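# Sort two cartons onto block and platform, glue stick on

## Task

Place the carton bearing the orange label on the raised block so that no part of it extends beyond the outer border of the blue tape outline. Place the other carton on the low platform with no part overhanging that platform's edge. Both cartons must keep the face that was up at the start facing up. The glue stick must finish resting on top of the orange-labelled carton.

## Robot and tools

Robot: two UR7e-type arms, left_arm and right_arm, each ending in a vacuum suction cup (rim 41 mm across) rather than fingers. Each arm sits on a tilted plate, and both plates hang from one metal frame behind them. Both arms carry a wrist camera: cam_left_wrist and cam_right_wrist, each 672x504 pixels.

Frames and axes. Positions, orientations and velocities that the results report for an arm are in that arm's own base frame, not the scene frame. The scene frame has its origin at table height, halfway between the two nominal bases, with +z up and +x pointing out over the table; left_arm is on the +y side. Image left and right do not match arm names. The cup point (end_effector_position) is the centre of the cup rim, and the cup points along the cup point's +z axis. The tool body widens about 3 cm behind the rim and sticks out up to about 9 cm sideways. Reported positions can be off by a few centimetres, more at long reach.

The 14-number row. Every motion command is a row of 14 numbers, each in [-1, 1]: left_arm dx, dy, dz, rx, ry, rz, left suction, then right_arm dx, dy, dz, rx, ry, rz, right suction. Always give all 14, even when one arm is idle. dx..rz are an offset, not a pose: they shift that arm's Hand target along the Hand target's own axes, measured from where the Hand target stood when the action or move began. 1.0 equals 0.6 m for dx, dy, dz and 180 degrees for rotation; rx, ry, rz form a single rotation vector. Because each call starts from the current Hand target, sending the same offset twice moves the arm twice. Six zeros for an arm means hold at (re-request) its Hand target. Suction: above 0.01 turns it on, 0.01 or less turns it off, and the last value persists; to leave a cup unchanged, repeat the value you last sent for it.

execute_actions(actions, cameras): actions is a list of actions; each action is a table of up to 15 rows, one row per 1/30 s step, and if shorter its final row is held until 15 steps pass. All rows of one action are offsets from the same starting Hand target. An empty list just reports state and images. cameras selects which images come back (omitted or ["all"] for all, [] for none; an unknown name invalidates the call).

move(target, speed, blend, stop_force, zero, blocking, cameras): drives each cup point in a straight line from its Hand target toward the offset given in target, which is one 14-number row or a list of up to 15 rows; every row in a list is counted from the same starting Hand targets. speed is in m/s (0.002 to 3.6, default 0.25; rotation limited to twice that in rad/s), one value or one per target. blend (metres) rounds corners in a list. stop_force (3 to 120 N, shared by both arms) ends an arm's path once its wrist sensor feels that much push against the motion; it is unreliable when the cup rotates, cannot be combined with blocking=false, and light objects may slide or tip without being felt. zero (default true) rezeroes moving arms before the move. Paths do not avoid obstacles or the other arm, lag behind and overshoot more at speed, and are capped at 10 s. Avoid paths passing near an arm's own base. The result adds a move: line, e.g. done (within 3 mm and 2 degrees), off_target, moving, held or fault, plus limits such as paced or held.

wait(seconds 0 to 10): lets time pass holding last commands. stop(): brakes a running move. zoom_image(camera, region [x0,y0,x1,y1] in pixels, at most 504x504): closer look at the newest image. zero_wrist_force(arm): subtracts the current force reading. read_manual(section "licences"): licence texts only. finished_scene(scene): ends the current scene with its number; irreversible.

Result lines: Hand target is the last commanded pose after clipping (orientation is clipped to within 32 degrees of the measured one each step); the cup often rests a bit short of it, and the next command re-requests it, so add the missing distance if needed. suction_measured shows vacuum: near 0 means no seal, 0.83 or more means airtight; part_present switches to 1 at 0.50 and back to 0 below 0.45. Wrist force/torque are in the tool's axes, zeroed at scene start; a third line shows the peak since last shown. Joint torques include the arm's weight. "within noise" means the arm is still.

Gripping: switch suction on and press the rim flat onto a smooth face with no edges or seams under it. A held object sits up to about 16 mm nearer the tool. To release, set the object down on its support first, then turn suction off and back off more than 22 mm. If the cup seals on the table, turn suction off.

Avoid: pushing past a firm contact (the arms are stiff; about 150 N net force or joint torque limits of 130 N m for the big joints and 24.3 N m for wrists trigger a 10 s stop), collisions between the arms or their carried items, dropping or flinging objects, letting anything fall off the table, and keeping arms stretched or straining, which heats motors toward an over-temperature stop (warning at 70 °C, stop at 85 °C). Something may occasionally nudge a loose object.

Each tool is called in YAML: its name, and indented under it one key for each argument.

## Session

execute_actions:
  actions: []

Scene clock: 0.00 s.
left_arm: end_effector_position=(-0.0613, +0.1763, +0.2529) suction_measured=0.00 part_present=0 end_effector_quat_wxyz=(+0.048, +0.742, -0.538, +0.397) | right_arm: end_effector_position=(+0.3156, +0.2393, +0.2382) suction_measured=0.00 part_present=0 end_effector_quat_wxyz=(+0.282, -0.480, +0.830, -0.027)
Joint positions: left_arm=[1.766 -1.871 2.077 -1.059 -2.016 1.62] | right_arm=[4.428 -0.97 -2.44 -0.903 1.148 1.722]
Joint velocities: within noise
Joint torques (N m): no reading
Wrist force (N): no reading
Wrist torque (N m): no reading
Wrist force, peak (N): no reading
Hand target: left_arm -0.0613, +0.1763, +0.2529; +0.048, +0.742, -0.538, +0.397 | right_arm +0.3156, +0.2393, +0.2382; +0.282, -0.480, +0.830, -0.027
Tool commands: left_gripper/suction=+0.0 right_gripper/suction=+0.0

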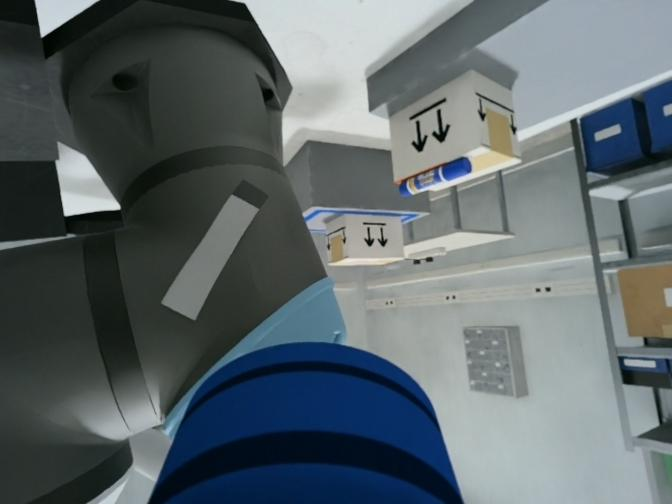

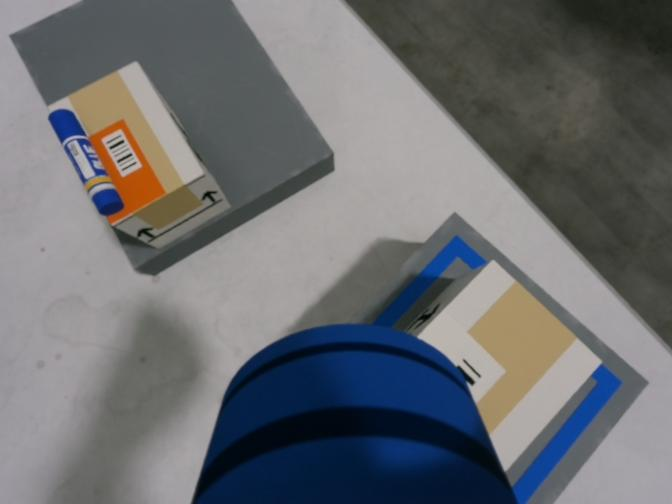

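move:
  target: [0,0,0,0,0,0,0,0.0388,-0.1727,0.028,0,0.2146,0,0]
  speed: 0.2

Scene clock: 29.37 s.
left_arm: end_effector_position=(-0.0613, +0.1763, +0.2529) suction_measured=0.00 part_present=0 end_effector_quat_wxyz=(+0.048, +0.742, -0.538, +0.397) | right_arm: end_effector_position=(+0.3960, +0.1685, +0.2464) suction_measured=0.00 part_present=0 end_effector_quat_wxyz=(-0.009, -0.444, +0.877, -0.184)
Joint positions: left_arm=[1.766 -1.871 2.077 -1.059 -2.016 1.62] | right_arm=[4.061 -1.421 -1.94 -1.535 1.247 1.583]
Joint velocities: within noise
Joint torques (N m): left_arm=[4.49 -20.45 -14.76 0.85 -0.48 -0.92] | right_arm=[1.06 1.43 35.79 0.51 -2.11 -1.29]
Wrist force (N): left_arm=[0.0 0.2 0.1] | right_arm=[0.2 0.7 0.6]
Wrist torque (N m): left_arm=[0.02 0.00 0.00] | right_arm=[0.12 -0.12 0.04]
Wrist force, peak (N): left_arm=[-0.2 0.0 0.4] | right_arm=[-0.1 0.7 0.5]
Hand target: left_arm -0.0613, +0.1763, +0.2529; +0.048, +0.742, -0.538, +0.397 | right_arm +0.3961, +0.1684, +0.2464; -0.009, -0.444, +0.877, -0.184
Off the commanded pose: left_arm 0.000 m, 0 deg | right_arm 0.000 m, 0 deg.
move: done

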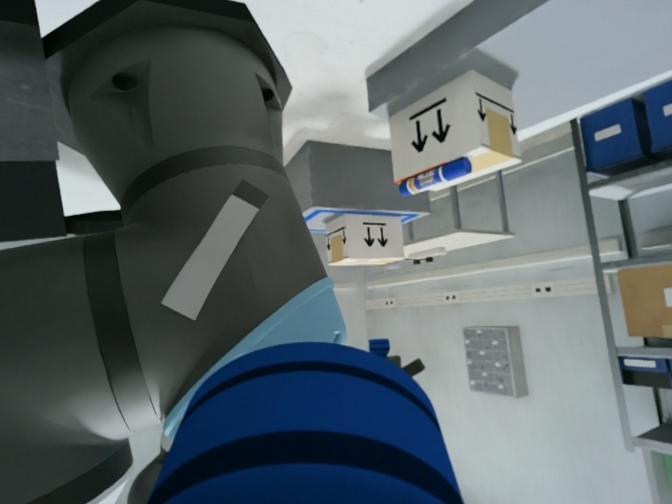

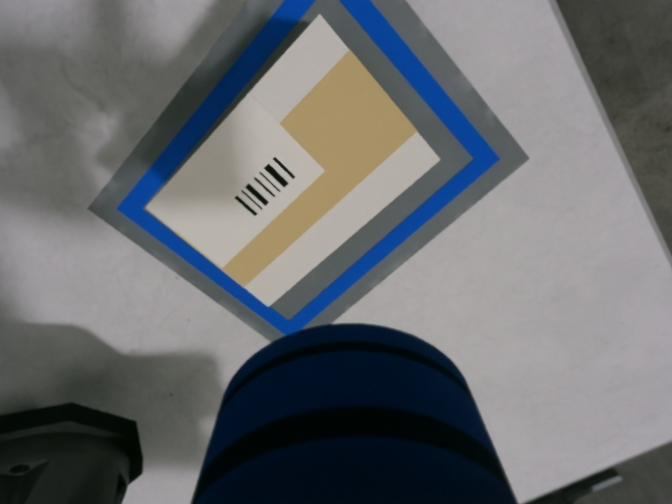

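move:
  target: [0,0,0,0,0,0,0,-0.2738,0.4715,0,0,0,0,0]
  speed: 0.3
  cameras: ["cam_right_wrist"]

Scene clock: 52.67 s.
left_arm: end_effector_position=(-0.0613, +0.1763, +0.2529) suction_measured=0.00 part_present=0 end_effector_quat_wxyz=(+0.048, +0.742, -0.538, +0.397) | right_arm: end_effector_position=(+0.2743, +0.4478, +0.1279) suction_measured=0.00 part_present=0 end_effector_quat_wxyz=(-0.009, -0.444, +0.877, -0.184)
Joint positions: left_arm=[1.766 -1.871 2.077 -1.059 -2.016 1.62] | right_arm=[4.523 -1.861 -1.754 -1.406 1.361 2.047]
Joint velocities: within noise
Joint torques (N m): left_arm=[1.95 -22.32 -12.95 1.21 -0.82 -1.61] | right_arm=[20.35 16.44 37.36 3.02 2.11 1.46]
Wrist force (N): left_arm=[-0.1 0.1 0.1] | right_arm=[-0.3 0.5 0.7]
Wrist torque (N m): left_arm=[0.02 0.01 0.00] | right_arm=[0.08 -0.01 0.04]
Wrist force, peak (N): left_arm=[-0.2 0.2 0.3] | right_arm=[-0.9 1.9 0.6]
Hand target: left_arm -0.0613, +0.1763, +0.2529; +0.048, +0.742, -0.538, +0.397 | right_arm +0.2743, +0.4479, +0.1278; -0.009, -0.444, +0.877, -0.184
Off the commanded pose: left_arm 0.000 m, 0 deg | right_arm 0.000 m, 0 deg.
move: done
Images, in order (width x height): cam_right_wrist 672x504.

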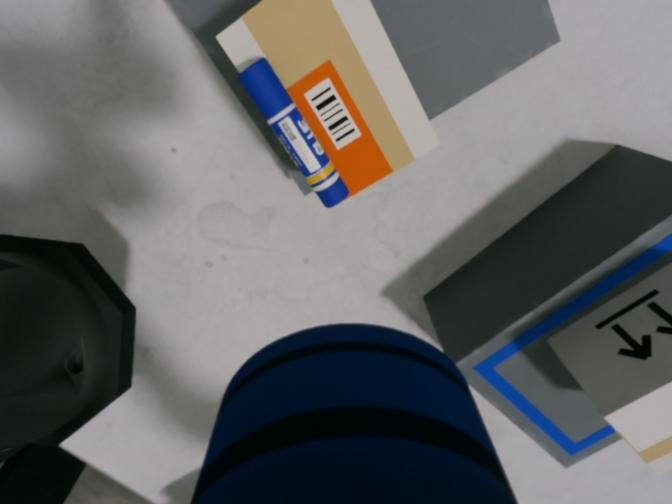

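move:
  target: [0,0,0,0,0,0,0,-0.2063,-0.055,-0.0833,0,0,0,0]
  speed: 0.3
  cameras: ["cam_right_wrist"]

Scene clock: 71.70 s.
left_arm: end_effector_position=(-0.0613, +0.1763, +0.2529) suction_measured=0.00 part_present=0 end_effector_quat_wxyz=(+0.048, +0.742, -0.538, +0.397) | right_arm: end_effector_position=(+0.3676, +0.5427, +0.1626) suction_measured=0.00 part_present=0 end_effector_quat_wxyz=(-0.009, -0.444, +0.877, -0.184)
Joint positions: left_arm=[1.766 -1.871 2.077 -1.059 -2.016 1.62] | right_arm=[4.416 -2.116 -1.29 -1.591 1.33 1.942]
Joint velocities: within noise
Joint torques (N m): left_arm=[0.74 -22.94 -11.73 1.33 -1.15 -2.1] | right_arm=[7.6 28.39 36.83 0.9 2.21 -1.38]
Wrist force (N): left_arm=[0.1 0.0 0.0] | right_arm=[0.0 0.0 0.6]
Wrist torque (N m): left_arm=[0.00 -0.03 0.01] | right_arm=[0.00 -0.08 0.05]
Wrist force, peak (N): left_arm=[0.4 -0.1 0.0] | right_arm=[1.1 0.9 1.0]
Hand target: left_arm -0.0613, +0.1763, +0.2529; +0.048, +0.742, -0.538, +0.397 | right_arm +0.3677, +0.5427, +0.1626; -0.009, -0.444, +0.877, -0.184
Off the commanded pose: left_arm 0.000 m, 0 deg | right_arm 0.000 m, 0 deg.
move: done
Images, in order (width x height): cam_right_wrist 672x504.

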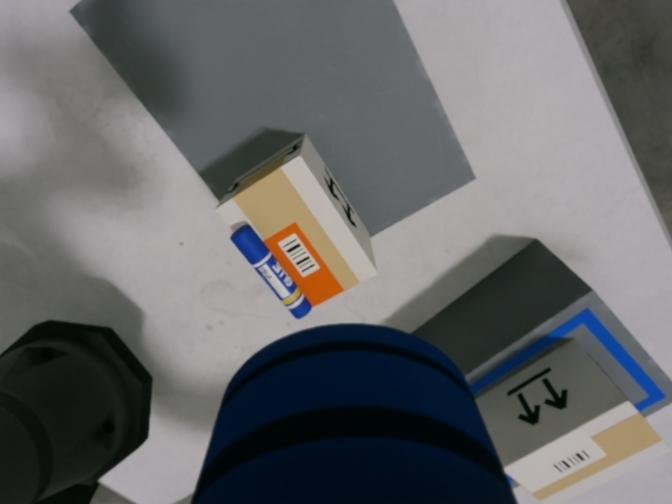

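move:
  target:
    - [0,0,0,0,0,0,0,0.4975,-0.3782,0.1833,0,0,0,0]
    - [0,0,0,0,0,0,0,0.4975,-0.3782,0.2883,0,0,0,0]
  speed: [0.35,0.2]
  blend: 0.03
  cameras: ["cam_right_wrist"]

move:
  target: [0,0,0,0,0,0,0,0,0,0.08,0,0,0,1]
  speed: 0.02
  stop_force: 6
  cameras: ["cam_right_wrist"]

Scene clock: 82.53 s.
left_arm: end_effector_position=(-0.0613, +0.1763, +0.2529) suction_measured=0.00 part_present=0 end_effector_quat_wxyz=(+0.048, +0.742, -0.538, +0.397) | right_arm: end_effector_position=(+0.3900, +0.1320, +0.1265) suction_measured=0.00 part_present=0 end_effector_quat_wxyz=(-0.009, -0.444, +0.877, -0.184)
Joint positions: left_arm=[1.766 -1.871 2.077 -1.059 -2.016 1.62] | right_arm=[4.016 -1.48 -2.226 -1.175 1.239 1.536]
Joint velocities: within noise
Joint torques (N m): left_arm=[-1.14 -22.34 -10.2 1.2 -1.56 -1.93] | right_arm=[0.91 3.76 14.47 3.77 -1.98 -1.33]
Wrist force (N): left_arm=[-0.1 0.1 0.0] | right_arm=[-0.1 0.7 0.4]
Wrist torque (N m): left_arm=[0.01 0.00 0.01] | right_arm=[0.11 -0.08 0.05]
Wrist force, peak (N): left_arm=[0.3 0.2 0.2] | right_arm=[-1.3 1.2 0.2]
Hand target: left_arm -0.0613, +0.1763, +0.2529; +0.048, +0.742, -0.538, +0.397 | right_arm +0.3900, +0.1320, +0.1265; -0.009, -0.444, +0.877, -0.184
Off the commanded pose: left_arm 0.000 m, 0 deg | right_arm 0.000 m, 0 deg.
move: done
Images, in order (width x height): cam_right_wrist 672x504.

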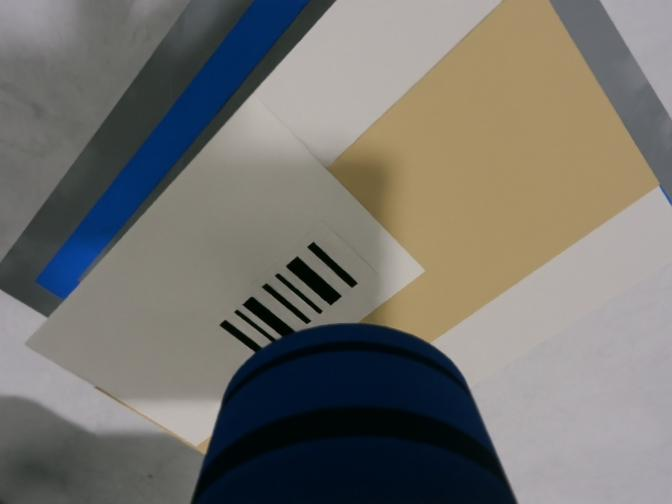

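Scene clock: 86.00 s.
left_arm: end_effector_position=(-0.0613, +0.1763, +0.2529) suction_measured=0.00 part_present=0 end_effector_quat_wxyz=(+0.048, +0.742, -0.538, +0.397) | right_arm: end_effector_position=(+0.3971, +0.1161, +0.0817) suction_measured=1.00 part_present=1 end_effector_quat_wxyz=(-0.009, -0.444, +0.877, -0.184)
Joint positions: left_arm=[1.766 -1.871 2.077 -1.059 -2.016 1.62] | right_arm=[3.976 -1.559 -2.3 -1.009 1.232 1.494]
Joint velocities: within noise
Joint torques (N m): left_arm=[-2.33 -22.72 -8.92 1.1 -1.7 -1.99] | right_arm=[0.07 5.07 9.33 4.1 -2.1 -1.19]
Wrist force (N): left_arm=[0.0 0.2 0.2] | right_arm=[1.9 2.5 -1.9]
Wrist torque (N m): left_arm=[0.04 -0.01 0.00] | right_arm=[0.19 -0.16 0.06]
Wrist force, peak (N): left_arm=[0.2 0.3 0.1] | right_arm=[-0.5 0.7 8.1]
Hand target: left_arm -0.0613, +0.1763, +0.2529; +0.048, +0.742, -0.538, +0.397 | right_arm +0.3971, +0.1161, +0.0817; -0.009, -0.444, +0.877, -0.184
Off the commanded pose: left_arm 0.000 m, 0 deg | right_arm 0.000 m, 0 deg.
move: done
Images, in order (width x height): cam_right_wrist 672x504.

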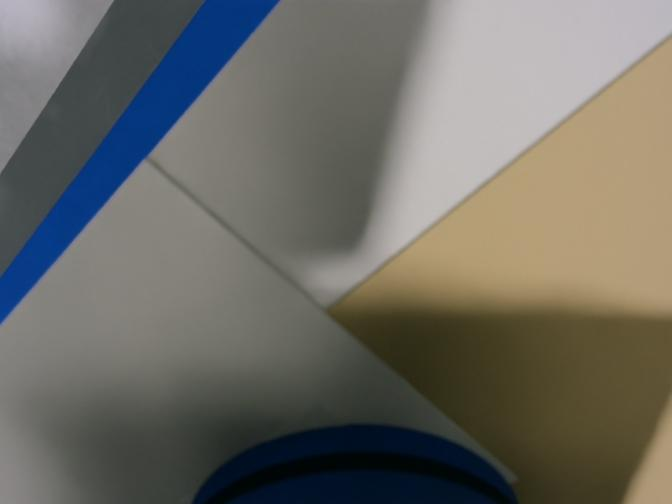

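move:
  target:
    - [0,0,0,0,0,0,0,0,0,-0.188,0,0,0,1]
    - [0,0,0,0,0,0,0,-0.6015,0.5044,-0.188,0,0,0,1]
    - [0,0,0,0,0,0,0,-0.6015,0.5044,0.03,0,0,0,1]
  speed: [0.15,0.3,0.2]
  blend: [0.03,0.05,0]
  cameras: ["cam_right_wrist"]

Scene clock: 93.57 s.
left_arm: end_effector_position=(-0.0613, +0.1763, +0.2529) suction_measured=0.00 part_present=0 end_effector_quat_wxyz=(+0.048, +0.742, -0.538, +0.397) | right_arm: end_effector_position=(+0.3816, +0.5527, -0.0950) suction_measured=1.00 part_present=1 end_effector_quat_wxyz=(-0.009, -0.444, +0.877, -0.184)
Joint positions: left_arm=[1.766 -1.871 2.077 -1.059 -2.016 1.62] | right_arm=[4.401 -2.452 -1.44 -1.102 1.326 1.927]
Joint velocities: within noise
Joint torques (N m): left_arm=[-2.57 -22.59 -6.81 1.25 -2.16 -1.86] | right_arm=[8.92 40.62 13.07 4.92 -1.97 -1.34]
Wrist force (N): left_arm=[0.1 0.3 0.1] | right_arm=[-0.1 0.3 4.9]
Wrist torque (N m): left_arm=[0.05 -0.02 0.01] | right_arm=[0.04 -0.02 0.04]
Wrist force, peak (N): left_arm=[0.2 0.3 0.0] | right_arm=[0.0 0.3 6.4]
Hand target: left_arm -0.0613, +0.1763, +0.2529; +0.048, +0.742, -0.538, +0.397 | right_arm +0.3816, +0.5527, -0.0952; -0.009, -0.444, +0.877, -0.184
Off the commanded pose: left_arm 0.000 m, 0 deg | right_arm 0.000 m, 0 deg.
move: done
Images, in order (width x height): cam_right_wrist 672x504.

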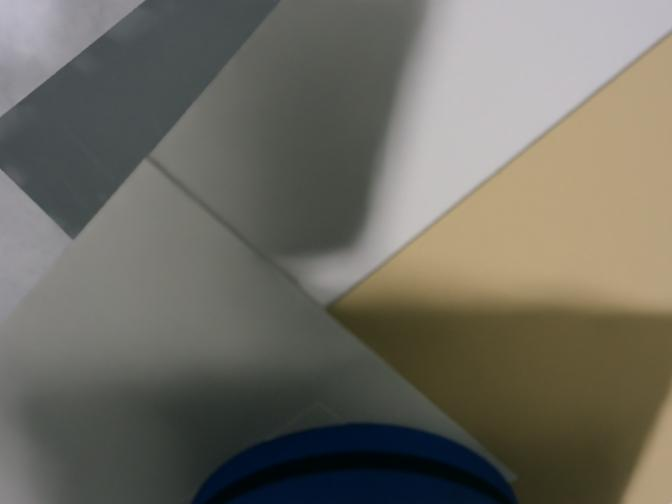

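move:
  target: [0,0,0,0,0,0,0,0,0,0.16,0,0,0,1]
  speed: 0.025
  stop_force: 4
  cameras: ["cam_right_wrist"]

Scene clock: 100.30 s.
left_arm: end_effector_position=(-0.0613, +0.1763, +0.2529) suction_measured=0.00 part_present=0 end_effector_quat_wxyz=(+0.048, +0.742, -0.538, +0.397) | right_arm: end_effector_position=(+0.3898, +0.5344, -0.1464) suction_measured=1.00 part_present=1 end_effector_quat_wxyz=(-0.009, -0.444, +0.877, -0.184)
Joint positions: left_arm=[1.766 -1.871 2.077 -1.059 -2.016 1.62] | right_arm=[4.382 -2.52 -1.478 -0.991 1.321 1.908]
Joint velocities: within noise
Joint torques (N m): left_arm=[-1.82 -22.37 -6.52 1.1 -2.38 -1.88] | right_arm=[25.26 54.63 31.75 1.46 1.86 1.59]
Wrist force (N): left_arm=[-0.1 0.1 0.1] | right_arm=[-0.3 0.8 3.0]
Wrist torque (N m): left_arm=[0.02 0.01 0.00] | right_arm=[0.06 -0.02 0.06]
Wrist force, peak (N): left_arm=[-0.1 0.2 0.4] | right_arm=[12.5 -1.0 -27.9]
Hand target: left_arm -0.0613, +0.1763, +0.2529; +0.048, +0.742, -0.538, +0.397 | right_arm +0.3898, +0.5345, -0.1464; -0.009, -0.444, +0.877, -0.184 (not the last commanded pose)
Off the commanded pose: left_arm 0.000 m, 0 deg | right_arm 0.041 m, 0 deg.
move: contact (right_arm)
Images, in order (width x height): cam_right_wrist 672x504.

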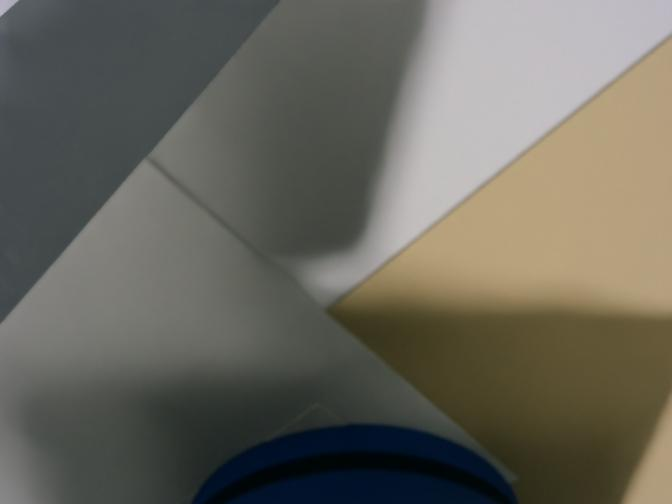

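move:
  target: [0,0,0,0,0,0,0,0,0,0.015,0,0,0,1]
  speed: 0.01
  stop_force: 5
  cameras: ["cam_right_wrist"]

Scene clock: 103.80 s.
left_arm: end_effector_position=(-0.0613, +0.1763, +0.2529) suction_measured=0.00 part_present=0 end_effector_quat_wxyz=(+0.048, +0.742, -0.538, +0.397) | right_arm: end_effector_position=(+0.3898, +0.5345, -0.1467) suction_measured=1.00 part_present=1 end_effector_quat_wxyz=(-0.009, -0.444, +0.877, -0.184)
Joint positions: left_arm=[1.766 -1.871 2.077 -1.059 -2.016 1.62] | right_arm=[4.382 -2.521 -1.478 -0.99 1.321 1.908]
Joint velocities: within noise
Joint torques (N m): left_arm=[-1.75 -22.81 -7.64 1.11 -2.27 -1.95] | right_arm=[21.91 50.61 26.35 1.21 0.67 1.5]
Wrist force (N): left_arm=[0.0 0.2 -0.1] | right_arm=[3.3 -1.0 -4.3]
Wrist torque (N m): left_arm=[0.03 0.00 0.00] | right_arm=[0.01 -0.15 0.07]
Wrist force, peak (N): left_arm=[-0.2 -0.2 0.2] | right_arm=[6.6 -1.8 -9.4]
Hand target: left_arm -0.0613, +0.1763, +0.2529; +0.048, +0.742, -0.538, +0.397 | right_arm +0.3898, +0.5345, -0.1466; -0.009, -0.444, +0.877, -0.184 (not the last commanded pose)
Off the commanded pose: left_arm 0.000 m, 0 deg | right_arm 0.009 m, 0 deg.
move: contact (right_arm)
Images, in order (width x height): cam_right_wrist 672x504.

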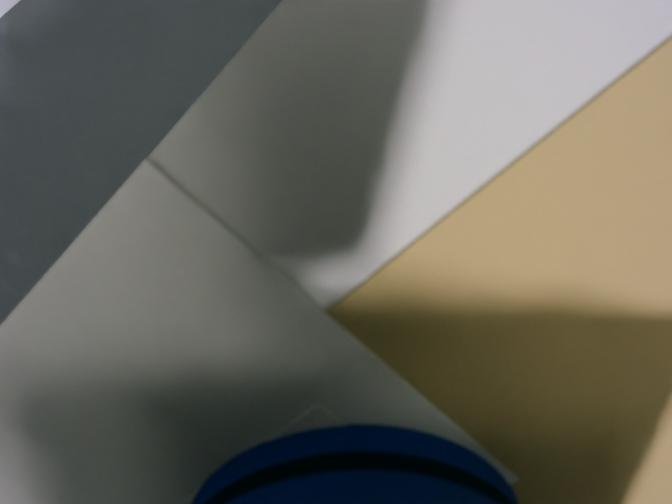

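execute_actions:
  actions:
    - [[0,0,0,0,0,0,0,0,0,0,0,0,0,0]]
    - [[0,0,0,0,0,0,0,0,0,0,0,0,0,0]]
  cameras: []

move:
  target:
    - [0,0,0,0,0,0,0,0,0,-0.05,0,0,0,0]
    - [0,0,0,0,0,0,0,0,0,-0.1,0,0,0,0]
    - [0,0,0,0,0,0,0,0.15,-0.0715,-0.3567,0,0,0,0]
  speed: [0.04,0.15,0.25]
  cameras: ["cam_right_wrist"]

Scene clock: 118.73 s.
left_arm: end_effector_position=(-0.0613, +0.1763, +0.2529) suction_measured=0.00 part_present=0 end_effector_quat_wxyz=(+0.048, +0.742, -0.538, +0.397) | right_arm: end_effector_position=(+0.3898, +0.5345, -0.1466) suction_measured=0.00 part_present=0 end_effector_quat_wxyz=(-0.009, -0.444, +0.877, -0.184)
Joint positions: left_arm=[1.766 -1.871 2.077 -1.059 -2.016 1.62] | right_arm=[4.382 -2.521 -1.478 -0.99 1.321 1.908]
Joint velocities: within noise
Joint torques (N m): left_arm=[-2.17 -22.58 -6.69 1.13 -2.32 -1.93] | right_arm=[5.86 25.45 1.23 2.7 0.03 1.65]
Wrist force (N): left_arm=[0.1 0.1 0.0] | right_arm=[3.3 -0.8 -19.4]
Wrist torque (N m): left_arm=[0.02 -0.02 0.01] | right_arm=[-0.02 -0.17 0.06]
Wrist force, peak (N): left_arm=[-0.3 -0.2 0.3] | right_arm=[3.5 -0.7 -19.6]
Hand target: left_arm -0.0613, +0.1763, +0.2529; +0.048, +0.742, -0.538, +0.397 | right_arm +0.3898, +0.5345, -0.1466; -0.009, -0.444, +0.877, -0.184
Off the commanded pose: left_arm 0.000 m, 0 deg | right_arm 0.000 m, 0 deg.
Step readings (end_effector_position of left_arm | right_arm):
0: (-0.0613, +0.1763, +0.2529) | (+0.3898, +0.5345, -0.1466)
1: (-0.0613, +0.1763, +0.2529) | (+0.3898, +0.5345, -0.1466)
2: (-0.0613, +0.1763, +0.2529) | (+0.3898, +0.5345, -0.1466)
4: (-0.0613, +0.1763, +0.2529) | (+0.3898, +0.5346, -0.1465)
8: (-0.0613, +0.1763, +0.2529) | (+0.3898, +0.5347, -0.1465)
15: (-0.0613, +0.1763, +0.2529) | (+0.3898, +0.5347, -0.1465)
16: (-0.0613, +0.1763, +0.2529) | (+0.3898, +0.5346, -0.1465)
17: (-0.0613, +0.1763, +0.2529) | (+0.3898, +0.5346, -0.1465)
19: (-0.0613, +0.1763, +0.2529) | (+0.3898, +0.5346, -0.1465)
23: (-0.0613, +0.1763, +0.2529) | (+0.3898, +0.5346, -0.1466)
30: (-0.0613, +0.1763, +0.2529) | (+0.3898, +0.5346, -0.1466)
No camera images: "cameras" was empty.

Scene clock: 121.20 s.
left_arm: end_effector_position=(-0.0613, +0.1763, +0.2529) suction_measured=0.00 part_present=0 end_effector_quat_wxyz=(+0.048, +0.742, -0.538, +0.397) | right_arm: end_effector_position=(+0.3372, +0.5125, +0.0823) suction_measured=0.00 part_present=0 end_effector_quat_wxyz=(-0.009, -0.444, +0.877, -0.184)
Joint positions: left_arm=[1.766 -1.871 2.077 -1.059 -2.016 1.62] | right_arm=[4.447 -2.095 -1.543 -1.366 1.339 1.972]
Joint velocities: within noise
Joint torques (N m): left_arm=[-2.3 -22.37 -6.6 1.16 -2.34 -1.91] | right_arm=[22.59 39.25 11.91 0.52 2.03 1.59]
Wrist force (N): left_arm=[-0.1 0.0 0.1] | right_arm=[-0.1 0.2 0.8]
Wrist torque (N m): left_arm=[0.00 0.01 0.00] | right_arm=[0.02 -0.05 0.05]
Wrist force, peak (N): left_arm=[0.3 0.2 0.2] | right_arm=[3.3 -0.5 -19.6]
Hand target: left_arm -0.0613, +0.1763, +0.2529; +0.048, +0.742, -0.538, +0.397 | right_arm +0.3371, +0.5125, +0.0825; -0.009, -0.444, +0.877, -0.184
Off the commanded pose: left_arm 0.000 m, 0 deg | right_arm 0.000 m, 0 deg.
move: done
Images, in order (width x height): cam_right_wrist 672x504.

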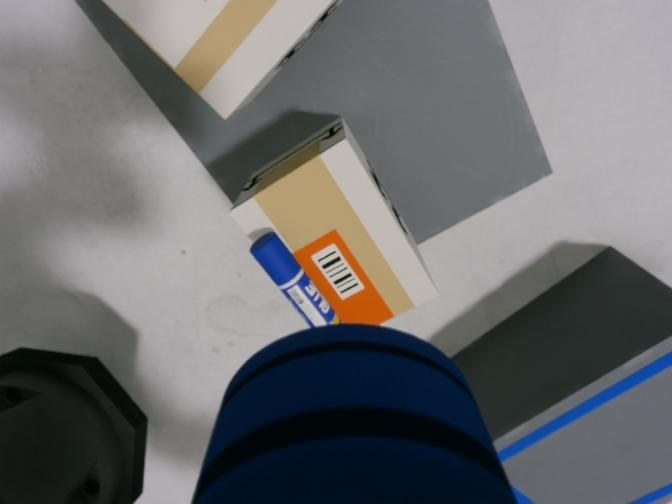

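zoom_image:
  camera: "cam_right_wrist"
  region: [200, 100, 460, 350]

Scaled by 1.938.

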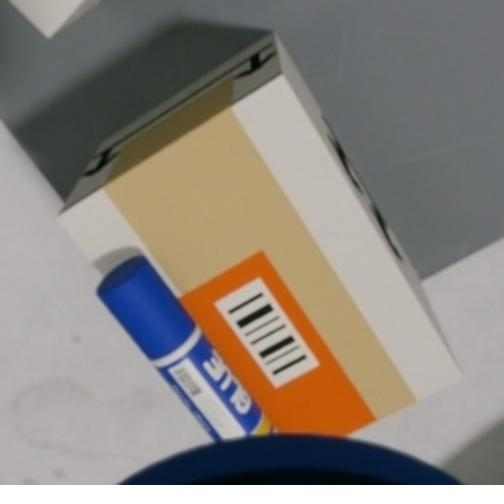

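zoom_image:
  camera: "cam_left_wrist"
  region: [360, 50, 560, 220]

wait:
  seconds: 0
  cameras: ["all"]

zoom_image:
  camera: "cam_left_wrist"
  region: [380, 60, 540, 220]

This scene's latest camera images include none from cam_left_wrist. They are from: cam_right_wrist. cam_left_wrist's image comes with the result of a call that names it in "cameras".

Scene clock: 133.87 s.
left_arm: end_effector_position=(-0.0613, +0.1763, +0.2529) suction_measured=0.00 part_present=0 end_effector_quat_wxyz=(+0.048, +0.742, -0.538, +0.397) | right_arm: end_effector_position=(+0.3371, +0.5125, +0.0825) suction_measured=0.00 part_present=0 end_effector_quat_wxyz=(-0.009, -0.444, +0.877, -0.184)
Joint positions: left_arm=[1.766 -1.871 2.077 -1.059 -2.016 1.62] | right_arm=[4.447 -2.095 -1.543 -1.367 1.339 1.973]
Joint velocities: within noise
Joint torques (N m): left_arm=[-1.2 -22.64 -6.36 1.1 -2.34 -1.97] | right_arm=[22.02 39.3 16.13 1.09 2.15 1.44]
Wrist force (N): left_arm=[0.1 0.1 -0.1] | right_arm=[-0.2 0.2 0.9]
Wrist torque (N m): left_arm=[0.02 -0.03 0.00] | right_arm=[0.02 -0.02 0.05]
Wrist force, peak (N): left_arm=[0.1 0.2 0.3] | right_arm=[-0.2 0.5 1.0]
Hand target: left_arm -0.0613, +0.1763, +0.2529; +0.048, +0.742, -0.538, +0.397 | right_arm +0.3371, +0.5125, +0.0825; -0.009, -0.444, +0.877, -0.184
Tool commands: left_gripper/suction=+0.0 right_gripper/suction=+0.0
Off the commanded pose: left_arm 0.000 m, 0 deg | right_arm 0.000 m, 0 deg.

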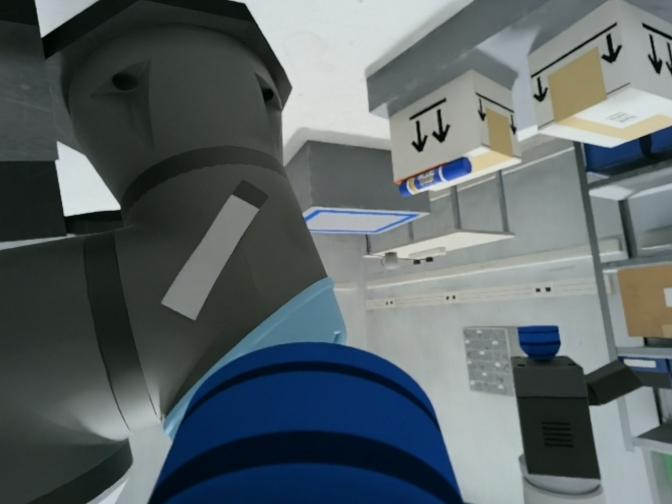

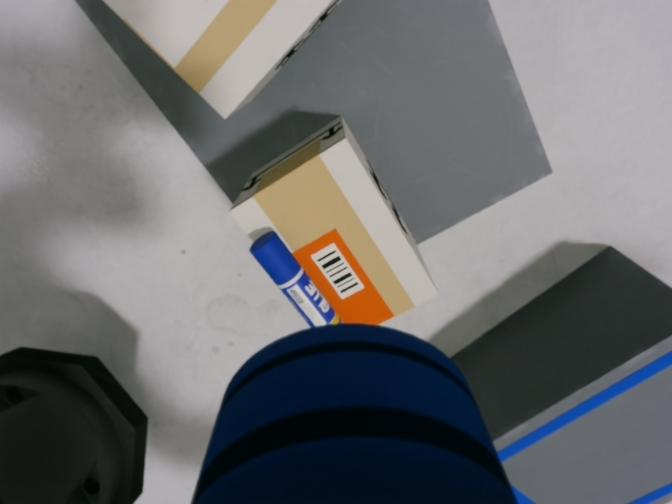

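Scaled by 3.150.

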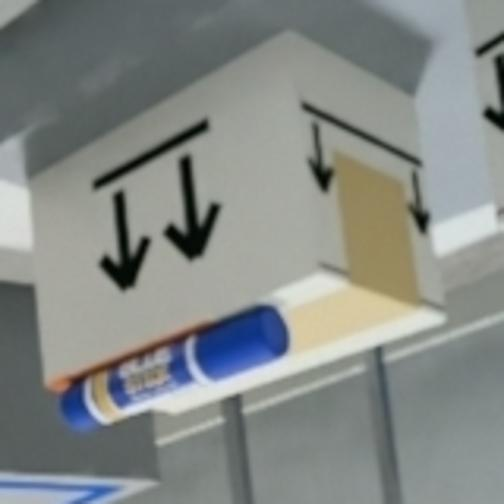

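zoom_image:
  camera: "cam_left_wrist"
  region: [490, 310, 672, 500]

Scaled by 2.653.

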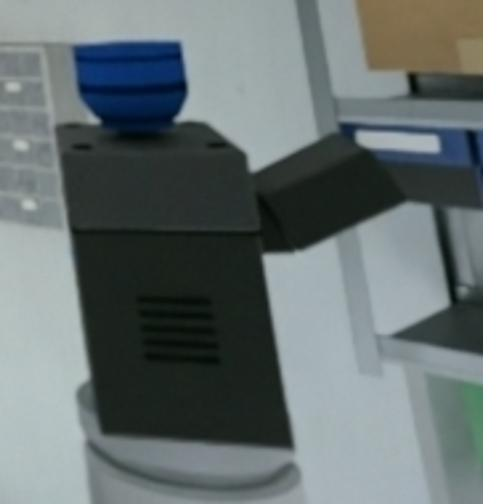

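move:
  target: [0,0,0,0,0,0,0,0.4277,-0.4482,-0.134,0,0,0,0]
  speed: 0.35
  cameras: ["cam_right_wrist"]

Scene clock: 154.77 s.
left_arm: end_effector_position=(-0.0613, +0.1763, +0.2529) suction_measured=0.00 part_present=0 end_effector_quat_wxyz=(+0.048, +0.742, -0.538, +0.397) | right_arm: end_effector_position=(+0.3801, +0.1957, +0.2879) suction_measured=0.00 part_present=0 end_effector_quat_wxyz=(-0.009, -0.444, +0.877, -0.184)
Joint positions: left_arm=[1.766 -1.871 2.077 -1.059 -2.016 1.62] | right_arm=[4.13 -1.414 -1.833 -1.671 1.26 1.654]
Joint velocities: within noise
Joint torques (N m): left_arm=[-2.16 -22.38 -7.15 1 -2.33 -1.77] | right_arm=[-1.71 15.8 34.94 0.69 -1.97 -2.21]
Wrist force (N): left_arm=[0.0 -0.1 0.0] | right_arm=[-0.3 0.4 0.8]
Wrist torque (N m): left_arm=[-0.01 -0.01 0.01] | right_arm=[0.08 -0.04 0.05]
Wrist force, peak (N): left_arm=[-0.1 0.1 0.4] | right_arm=[-1.0 1.8 1.2]
Hand target: left_arm -0.0613, +0.1763, +0.2529; +0.048, +0.742, -0.538, +0.397 | right_arm +0.3801, +0.1955, +0.2881; -0.009, -0.444, +0.877, -0.184
Off the commanded pose: left_arm 0.000 m, 0 deg | right_arm 0.000 m, 0 deg.
move: done
Images, in order (width x height): cam_right_wrist 672x504.

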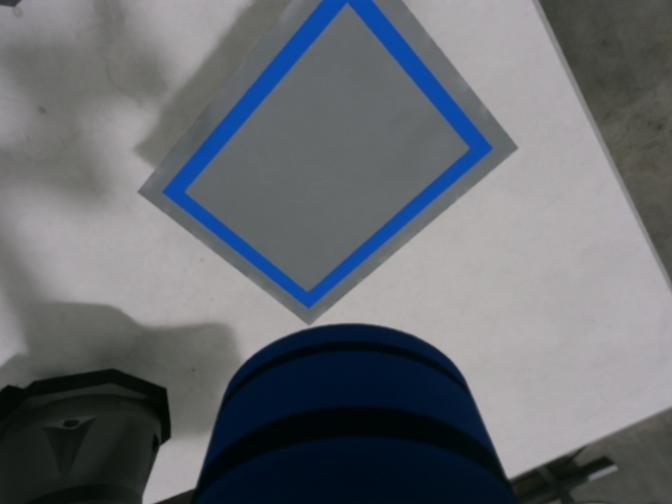

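move:
  target:
    - [0,0,0,0,0,0,0,-0.3073,0.4315,0.1,0,0,0.316,0]
    - [0,0,0,0,0,0,0,-0.3073,0.4315,0.35,0,0,0.316,0]
  speed: [0.35,0.2]
  blend: [0.02,0]
  cameras: ["all"]

Scene clock: 170.17 s.
left_arm: end_effector_position=(-0.0613, +0.1763, +0.2529) suction_measured=0.00 part_present=0 end_effector_quat_wxyz=(+0.048, +0.742, -0.538, +0.397) | right_arm: end_effector_position=(+0.3204, +0.4082, -0.0221) suction_measured=0.00 part_present=0 end_effector_quat_wxyz=(+0.080, +0.027, +0.982, -0.166)
Joint positions: left_arm=[1.766 -1.871 2.077 -1.059 -2.016 1.62] | right_arm=[4.426 -2.063 -1.943 -0.994 1.333 2.945]
Joint velocities: within noise
Joint torques (N m): left_arm=[-1.82 -22.2 -7.04 0.99 -2.25 -1.83] | right_arm=[5.75 21.58 9.44 4.4 -1.9 -1.48]
Wrist force (N): left_arm=[0.0 0.0 0.0] | right_arm=[0.0 0.2 0.7]
Wrist torque (N m): left_arm=[0.00 0.00 0.00] | right_arm=[0.04 -0.06 0.05]
Wrist force, peak (N): left_arm=[0.1 0.0 0.4] | right_arm=[0.1 0.1 1.9]
Hand target: left_arm -0.0613, +0.1763, +0.2529; +0.048, +0.742, -0.538, +0.397 | right_arm +0.3204, +0.4082, -0.0222; +0.080, +0.027, +0.982, -0.166
Off the commanded pose: left_arm 0.000 m, 0 deg | right_arm 0.000 m, 0 deg.
move: done

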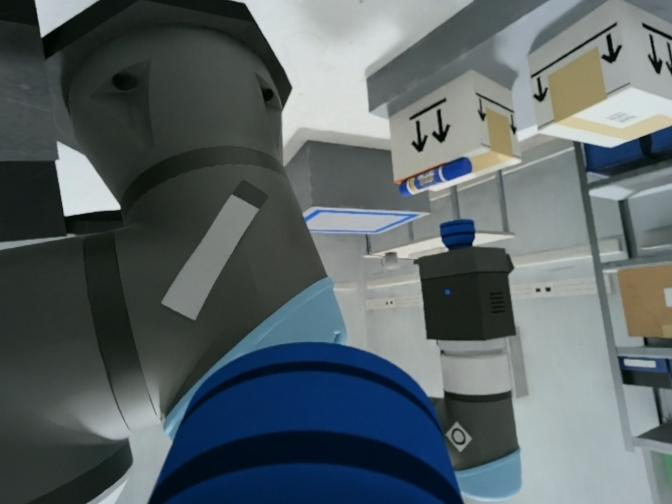

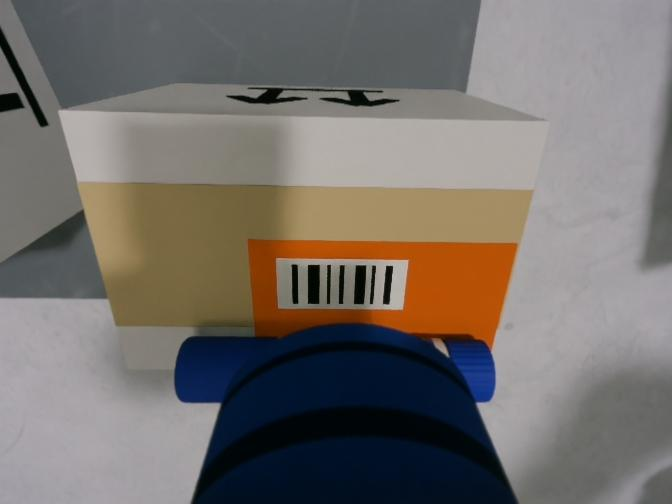

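move:
  target:
    - [0,0,0,0,0,0,0,0,0.0083,0.06,0,0,0,0]
    - [0,0,0,0,0,0,0,0,0.0083,0.155,0,0,0,0]
  speed: [0.06,0.02]
  stop_force: 16
  cameras: ["all"]

Scene clock: 182.23 s.
left_arm: end_effector_position=(-0.0613, +0.1763, +0.2529) suction_measured=0.00 part_present=0 end_effector_quat_wxyz=(+0.048, +0.742, -0.538, +0.397) | right_arm: end_effector_position=(+0.3323, +0.3874, -0.0958) suction_measured=0.00 part_present=0 end_effector_quat_wxyz=(+0.080, +0.027, +0.982, -0.166)
Joint positions: left_arm=[1.766 -1.871 2.077 -1.059 -2.016 1.62] | right_arm=[4.394 -2.2 -1.998 -0.793 1.324 2.913]
Joint velocities: within noise
Joint torques (N m): left_arm=[-1.72 -22.42 -6.41 1.02 -2.3 -1.86] | right_arm=[18.89 30.58 22.92 -0.11 1.65 1.71]
Wrist force (N): left_arm=[-0.1 0.1 0.0] | right_arm=[1.0 -1.6 -15.5]
Wrist torque (N m): left_arm=[0.01 0.02 0.00] | right_arm=[-0.01 -0.10 0.05]
Wrist force, peak (N): left_arm=[0.0 -0.1 0.5] | right_arm=[0.8 -1.9 -17.2]
Hand target: left_arm -0.0613, +0.1763, +0.2529; +0.048, +0.742, -0.538, +0.397 | right_arm +0.3323, +0.3874, -0.0958; +0.080, +0.027, +0.982, -0.166 (not the last commanded pose)
Off the commanded pose: left_arm 0.000 m, 0 deg | right_arm 0.016 m, 0 deg.
move: contact (right_arm); path passed 1 of 2 targets

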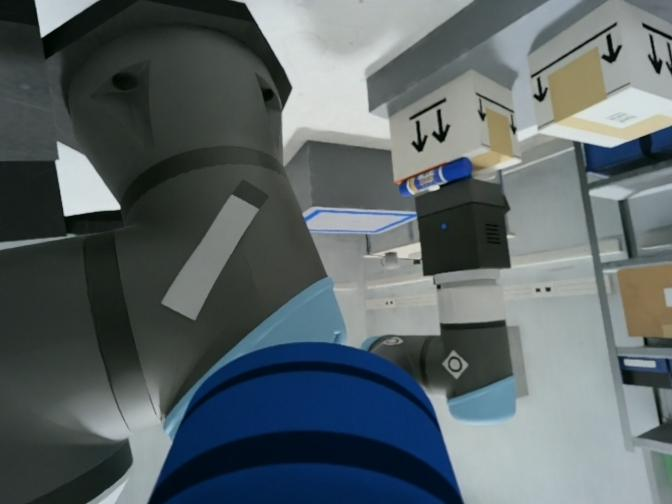

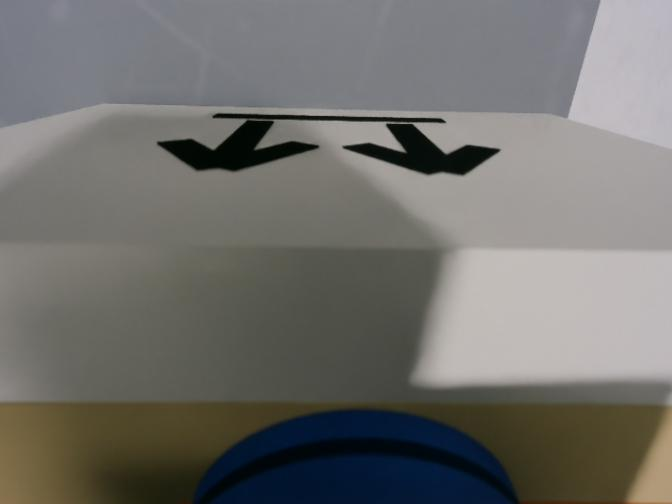

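execute_actions:
  actions:
    - [[0,0,0,0,0,0,0,0,0,0,0,0,0,1]]
    - [[0,0,0,0,0,0,0,0,0,0,0,0,0,1]]
  cameras: ["all"]

zoom_image:
  camera: "cam_left_wrist"
  region: [370, 60, 540, 230]

Scene clock: 185.97 s.
left_arm: end_effector_position=(-0.0613, +0.1763, +0.2529) suction_measured=0.00 part_present=0 end_effector_quat_wxyz=(+0.048, +0.742, -0.538, +0.397) | right_arm: end_effector_position=(+0.3323, +0.3874, -0.0958) suction_measured=1.00 part_present=1 end_effector_quat_wxyz=(+0.080, +0.027, +0.982, -0.166)
Joint positions: left_arm=[1.766 -1.871 2.077 -1.059 -2.016 1.62] | right_arm=[4.394 -2.2 -1.998 -0.793 1.324 2.913]
Joint velocities: within noise
Joint torques (N m): left_arm=[-2.44 -22.13 -6.8 1.06 -2.25 -1.85] | right_arm=[19.16 29.74 20.45 4.35 1.77 1.59]
Wrist force (N): left_arm=[0.1 0.3 0.2] | right_arm=[-0.1 0.2 4.9]
Wrist torque (N m): left_arm=[0.05 -0.02 0.00] | right_arm=[0.04 -0.08 0.04]
Wrist force, peak (N): left_arm=[0.2 0.3 -0.1] | right_arm=[1.0 -1.4 -15.5]
Hand target: left_arm -0.0613, +0.1763, +0.2529; +0.048, +0.742, -0.538, +0.397 | right_arm +0.3323, +0.3874, -0.0958; +0.080, +0.027, +0.982, -0.166
Off the commanded pose: left_arm 0.000 m, 0 deg | right_arm 0.000 m, 0 deg.
Step readings (end_effector_position of left_arm | right_arm):
0: (-0.0613, +0.1763, +0.2529) | (+0.3323, +0.3874, -0.0958)
1: (-0.0613, +0.1763, +0.2529) | (+0.3323, +0.3874, -0.0958)
2: (-0.0613, +0.1763, +0.2529) | (+0.3323, +0.3873, -0.0958)
4: (-0.0613, +0.1763, +0.2529) | (+0.3323, +0.3873, -0.0958)
8: (-0.0613, +0.1763, +0.2529) | (+0.3323, +0.3873, -0.0958)
15: (-0.0613, +0.1763, +0.2529) | (+0.3323, +0.3873, -0.0958)
16: (-0.0613, +0.1763, +0.2529) | (+0.3323, +0.3873, -0.0958)
17: (-0.0613, +0.1763, +0.2529) | (+0.3323, +0.3874, -0.0958)
19: (-0.0613, +0.1763, +0.2529) | (+0.3323, +0.3874, -0.0958)
23: (-0.0613, +0.1763, +0.2529) | (+0.3323, +0.3874, -0.0958)
30: (-0.0613, +0.1763, +0.2529) | (+0.3323, +0.3874, -0.0958)

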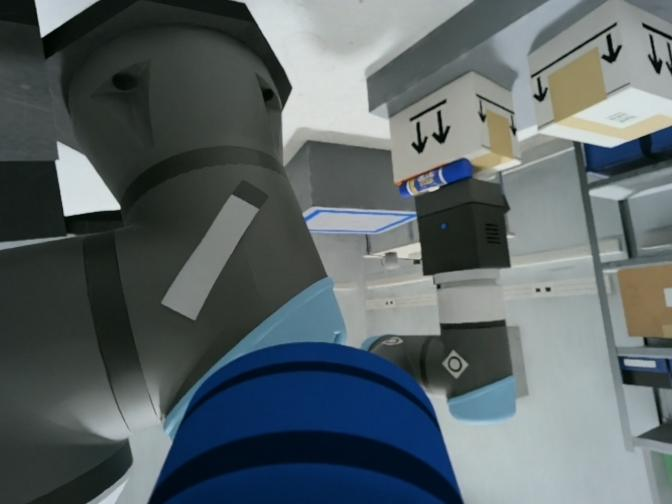

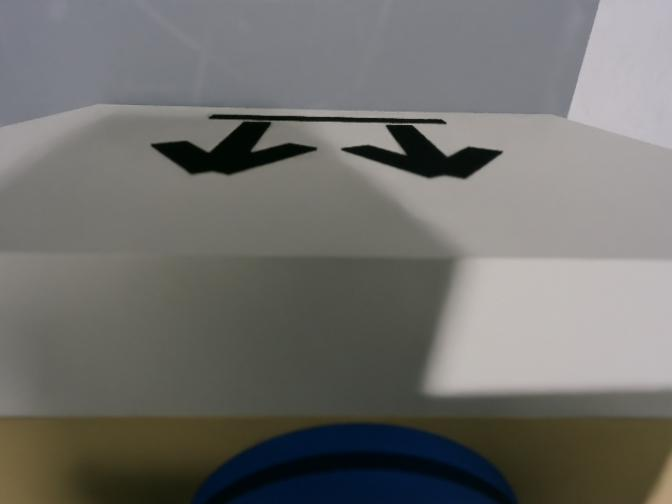

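Scaled by 2.965.

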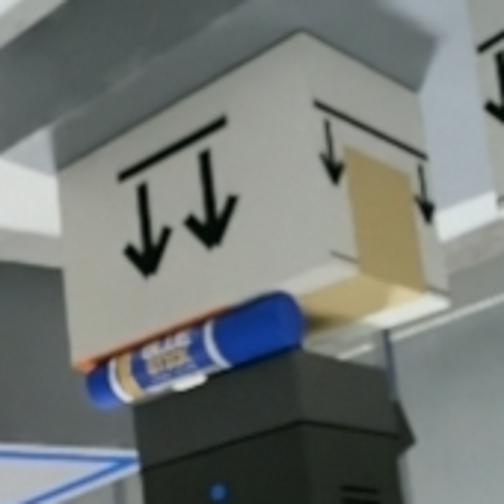

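move:
  target:
    - [0,0,0,0,0,0,0,0,0,-0.0333,0,0,0,1]
    - [0,0,0,0,0,0,0,0,0,-0.2333,0,0,0,1]
  speed: [0.025,0.05]
  cameras: ["all"]

zoom_image:
  camera: "cam_left_wrist"
  region: [340, 60, 600, 280]

Scene clock: 199.70 s.
left_arm: end_effector_position=(-0.0613, +0.1763, +0.2529) suction_measured=0.00 part_present=0 end_effector_quat_wxyz=(+0.048, +0.742, -0.538, +0.397) | right_arm: end_effector_position=(+0.3116, +0.4336, +0.0345) suction_measured=1.00 part_present=1 end_effector_quat_wxyz=(+0.080, +0.027, +0.982, -0.166)
Joint positions: left_arm=[1.766 -1.871 2.077 -1.059 -2.016 1.62] | right_arm=[4.454 -1.995 -1.851 -1.16 1.341 2.972]
Joint velocities: within noise
Joint torques (N m): left_arm=[-1.92 -22.51 -7.03 1.04 -2.29 -1.73] | right_arm=[20.85 35.98 36.51 1.39 2.2 1.77]
Wrist force (N): left_arm=[0.1 -0.1 0.0] | right_arm=[0.1 0.5 4.9]
Wrist torque (N m): left_arm=[-0.01 -0.02 0.00] | right_arm=[0.07 -0.12 0.06]
Wrist force, peak (N): left_arm=[-0.2 -0.1 0.3] | right_arm=[0.0 0.5 5.2]
Hand target: left_arm -0.0613, +0.1763, +0.2529; +0.048, +0.742, -0.538, +0.397 | right_arm +0.3115, +0.4337, +0.0347; +0.080, +0.027, +0.982, -0.166
Off the commanded pose: left_arm 0.000 m, 0 deg | right_arm 0.000 m, 0 deg.
move: done

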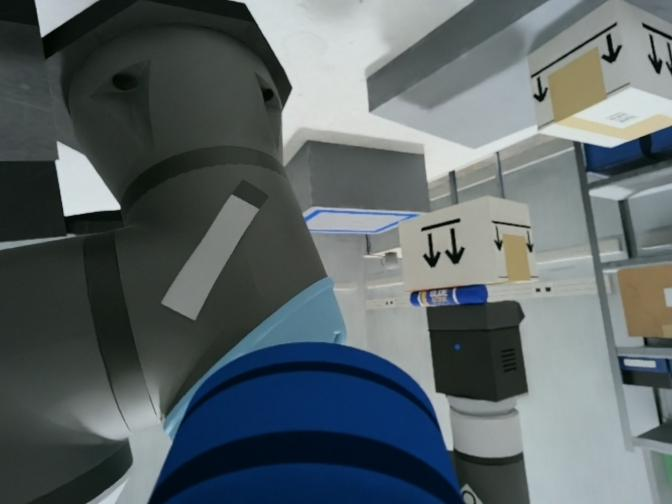

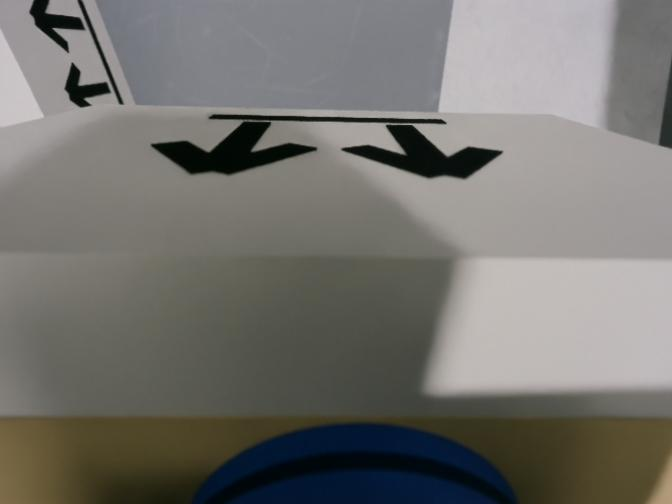

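Scaled by 1.938.

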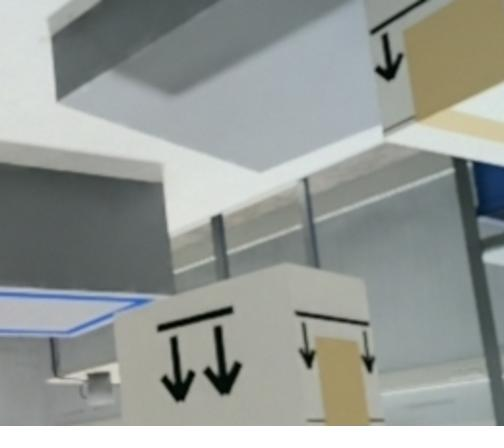

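move:
  target: [0,0,0,0,0,0,0,-0.1637,-0.5347,0,0,0,-0.0689,1]
  speed: 0.07
  cameras: ["all"]

zoom_image:
  camera: "cam_left_wrist"
  region: [270, 100, 470, 300]

Scene clock: 206.67 s.
left_arm: end_effector_position=(-0.0613, +0.1763, +0.2529) suction_measured=0.00 part_present=0 end_effector_quat_wxyz=(+0.048, +0.742, -0.538, +0.397) | right_arm: end_effector_position=(+0.3827, +0.1285, +0.1543) suction_measured=1.00 part_present=1 end_effector_quat_wxyz=(+0.062, -0.079, +0.980, -0.174)
Joint positions: left_arm=[1.766 -1.871 2.077 -1.059 -2.016 1.62] | right_arm=[4.025 -1.417 -2.197 -1.27 1.24 2.322]
Joint velocities: within noise
Joint torques (N m): left_arm=[-2.48 -22.49 -6.97 0.88 -2.21 -1.79] | right_arm=[-0.68 17.47 13.49 1.24 -2.01 -0.86]
Wrist force (N): left_arm=[0.0 0.1 0.2] | right_arm=[0.0 0.4 4.6]
Wrist torque (N m): left_arm=[0.02 -0.01 0.00] | right_arm=[0.08 -0.13 0.05]
Wrist force, peak (N): left_arm=[0.2 -0.1 0.4] | right_arm=[0.2 0.6 5.3]
Hand target: left_arm -0.0613, +0.1763, +0.2529; +0.048, +0.742, -0.538, +0.397 | right_arm +0.3827, +0.1284, +0.1543; +0.062, -0.079, +0.980, -0.174
Off the commanded pose: left_arm 0.000 m, 0 deg | right_arm 0.000 m, 0 deg.
move: done

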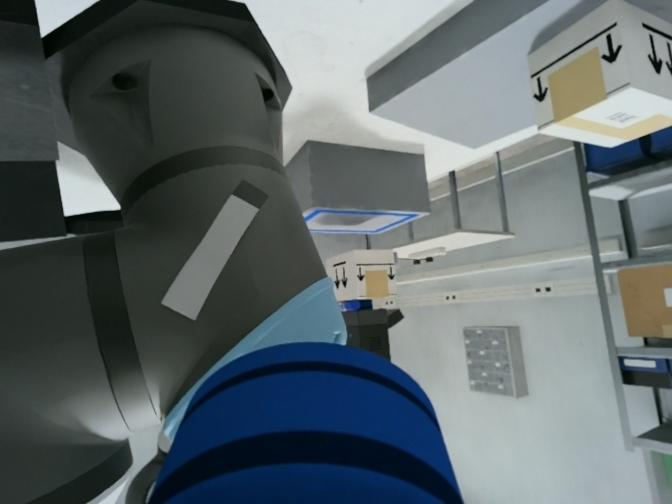

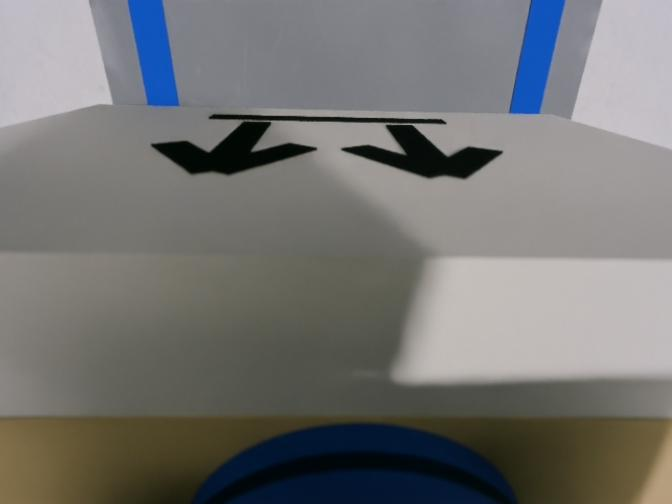

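Scaled by 2.520.

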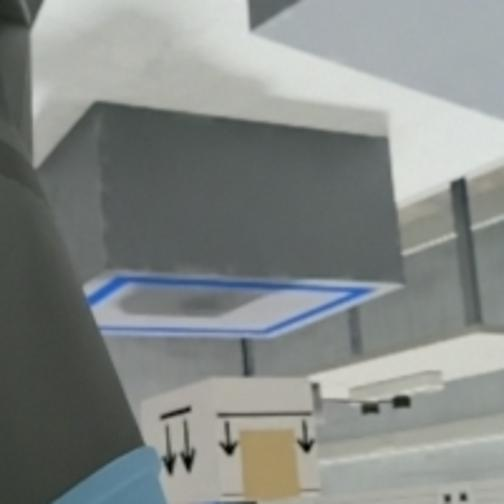

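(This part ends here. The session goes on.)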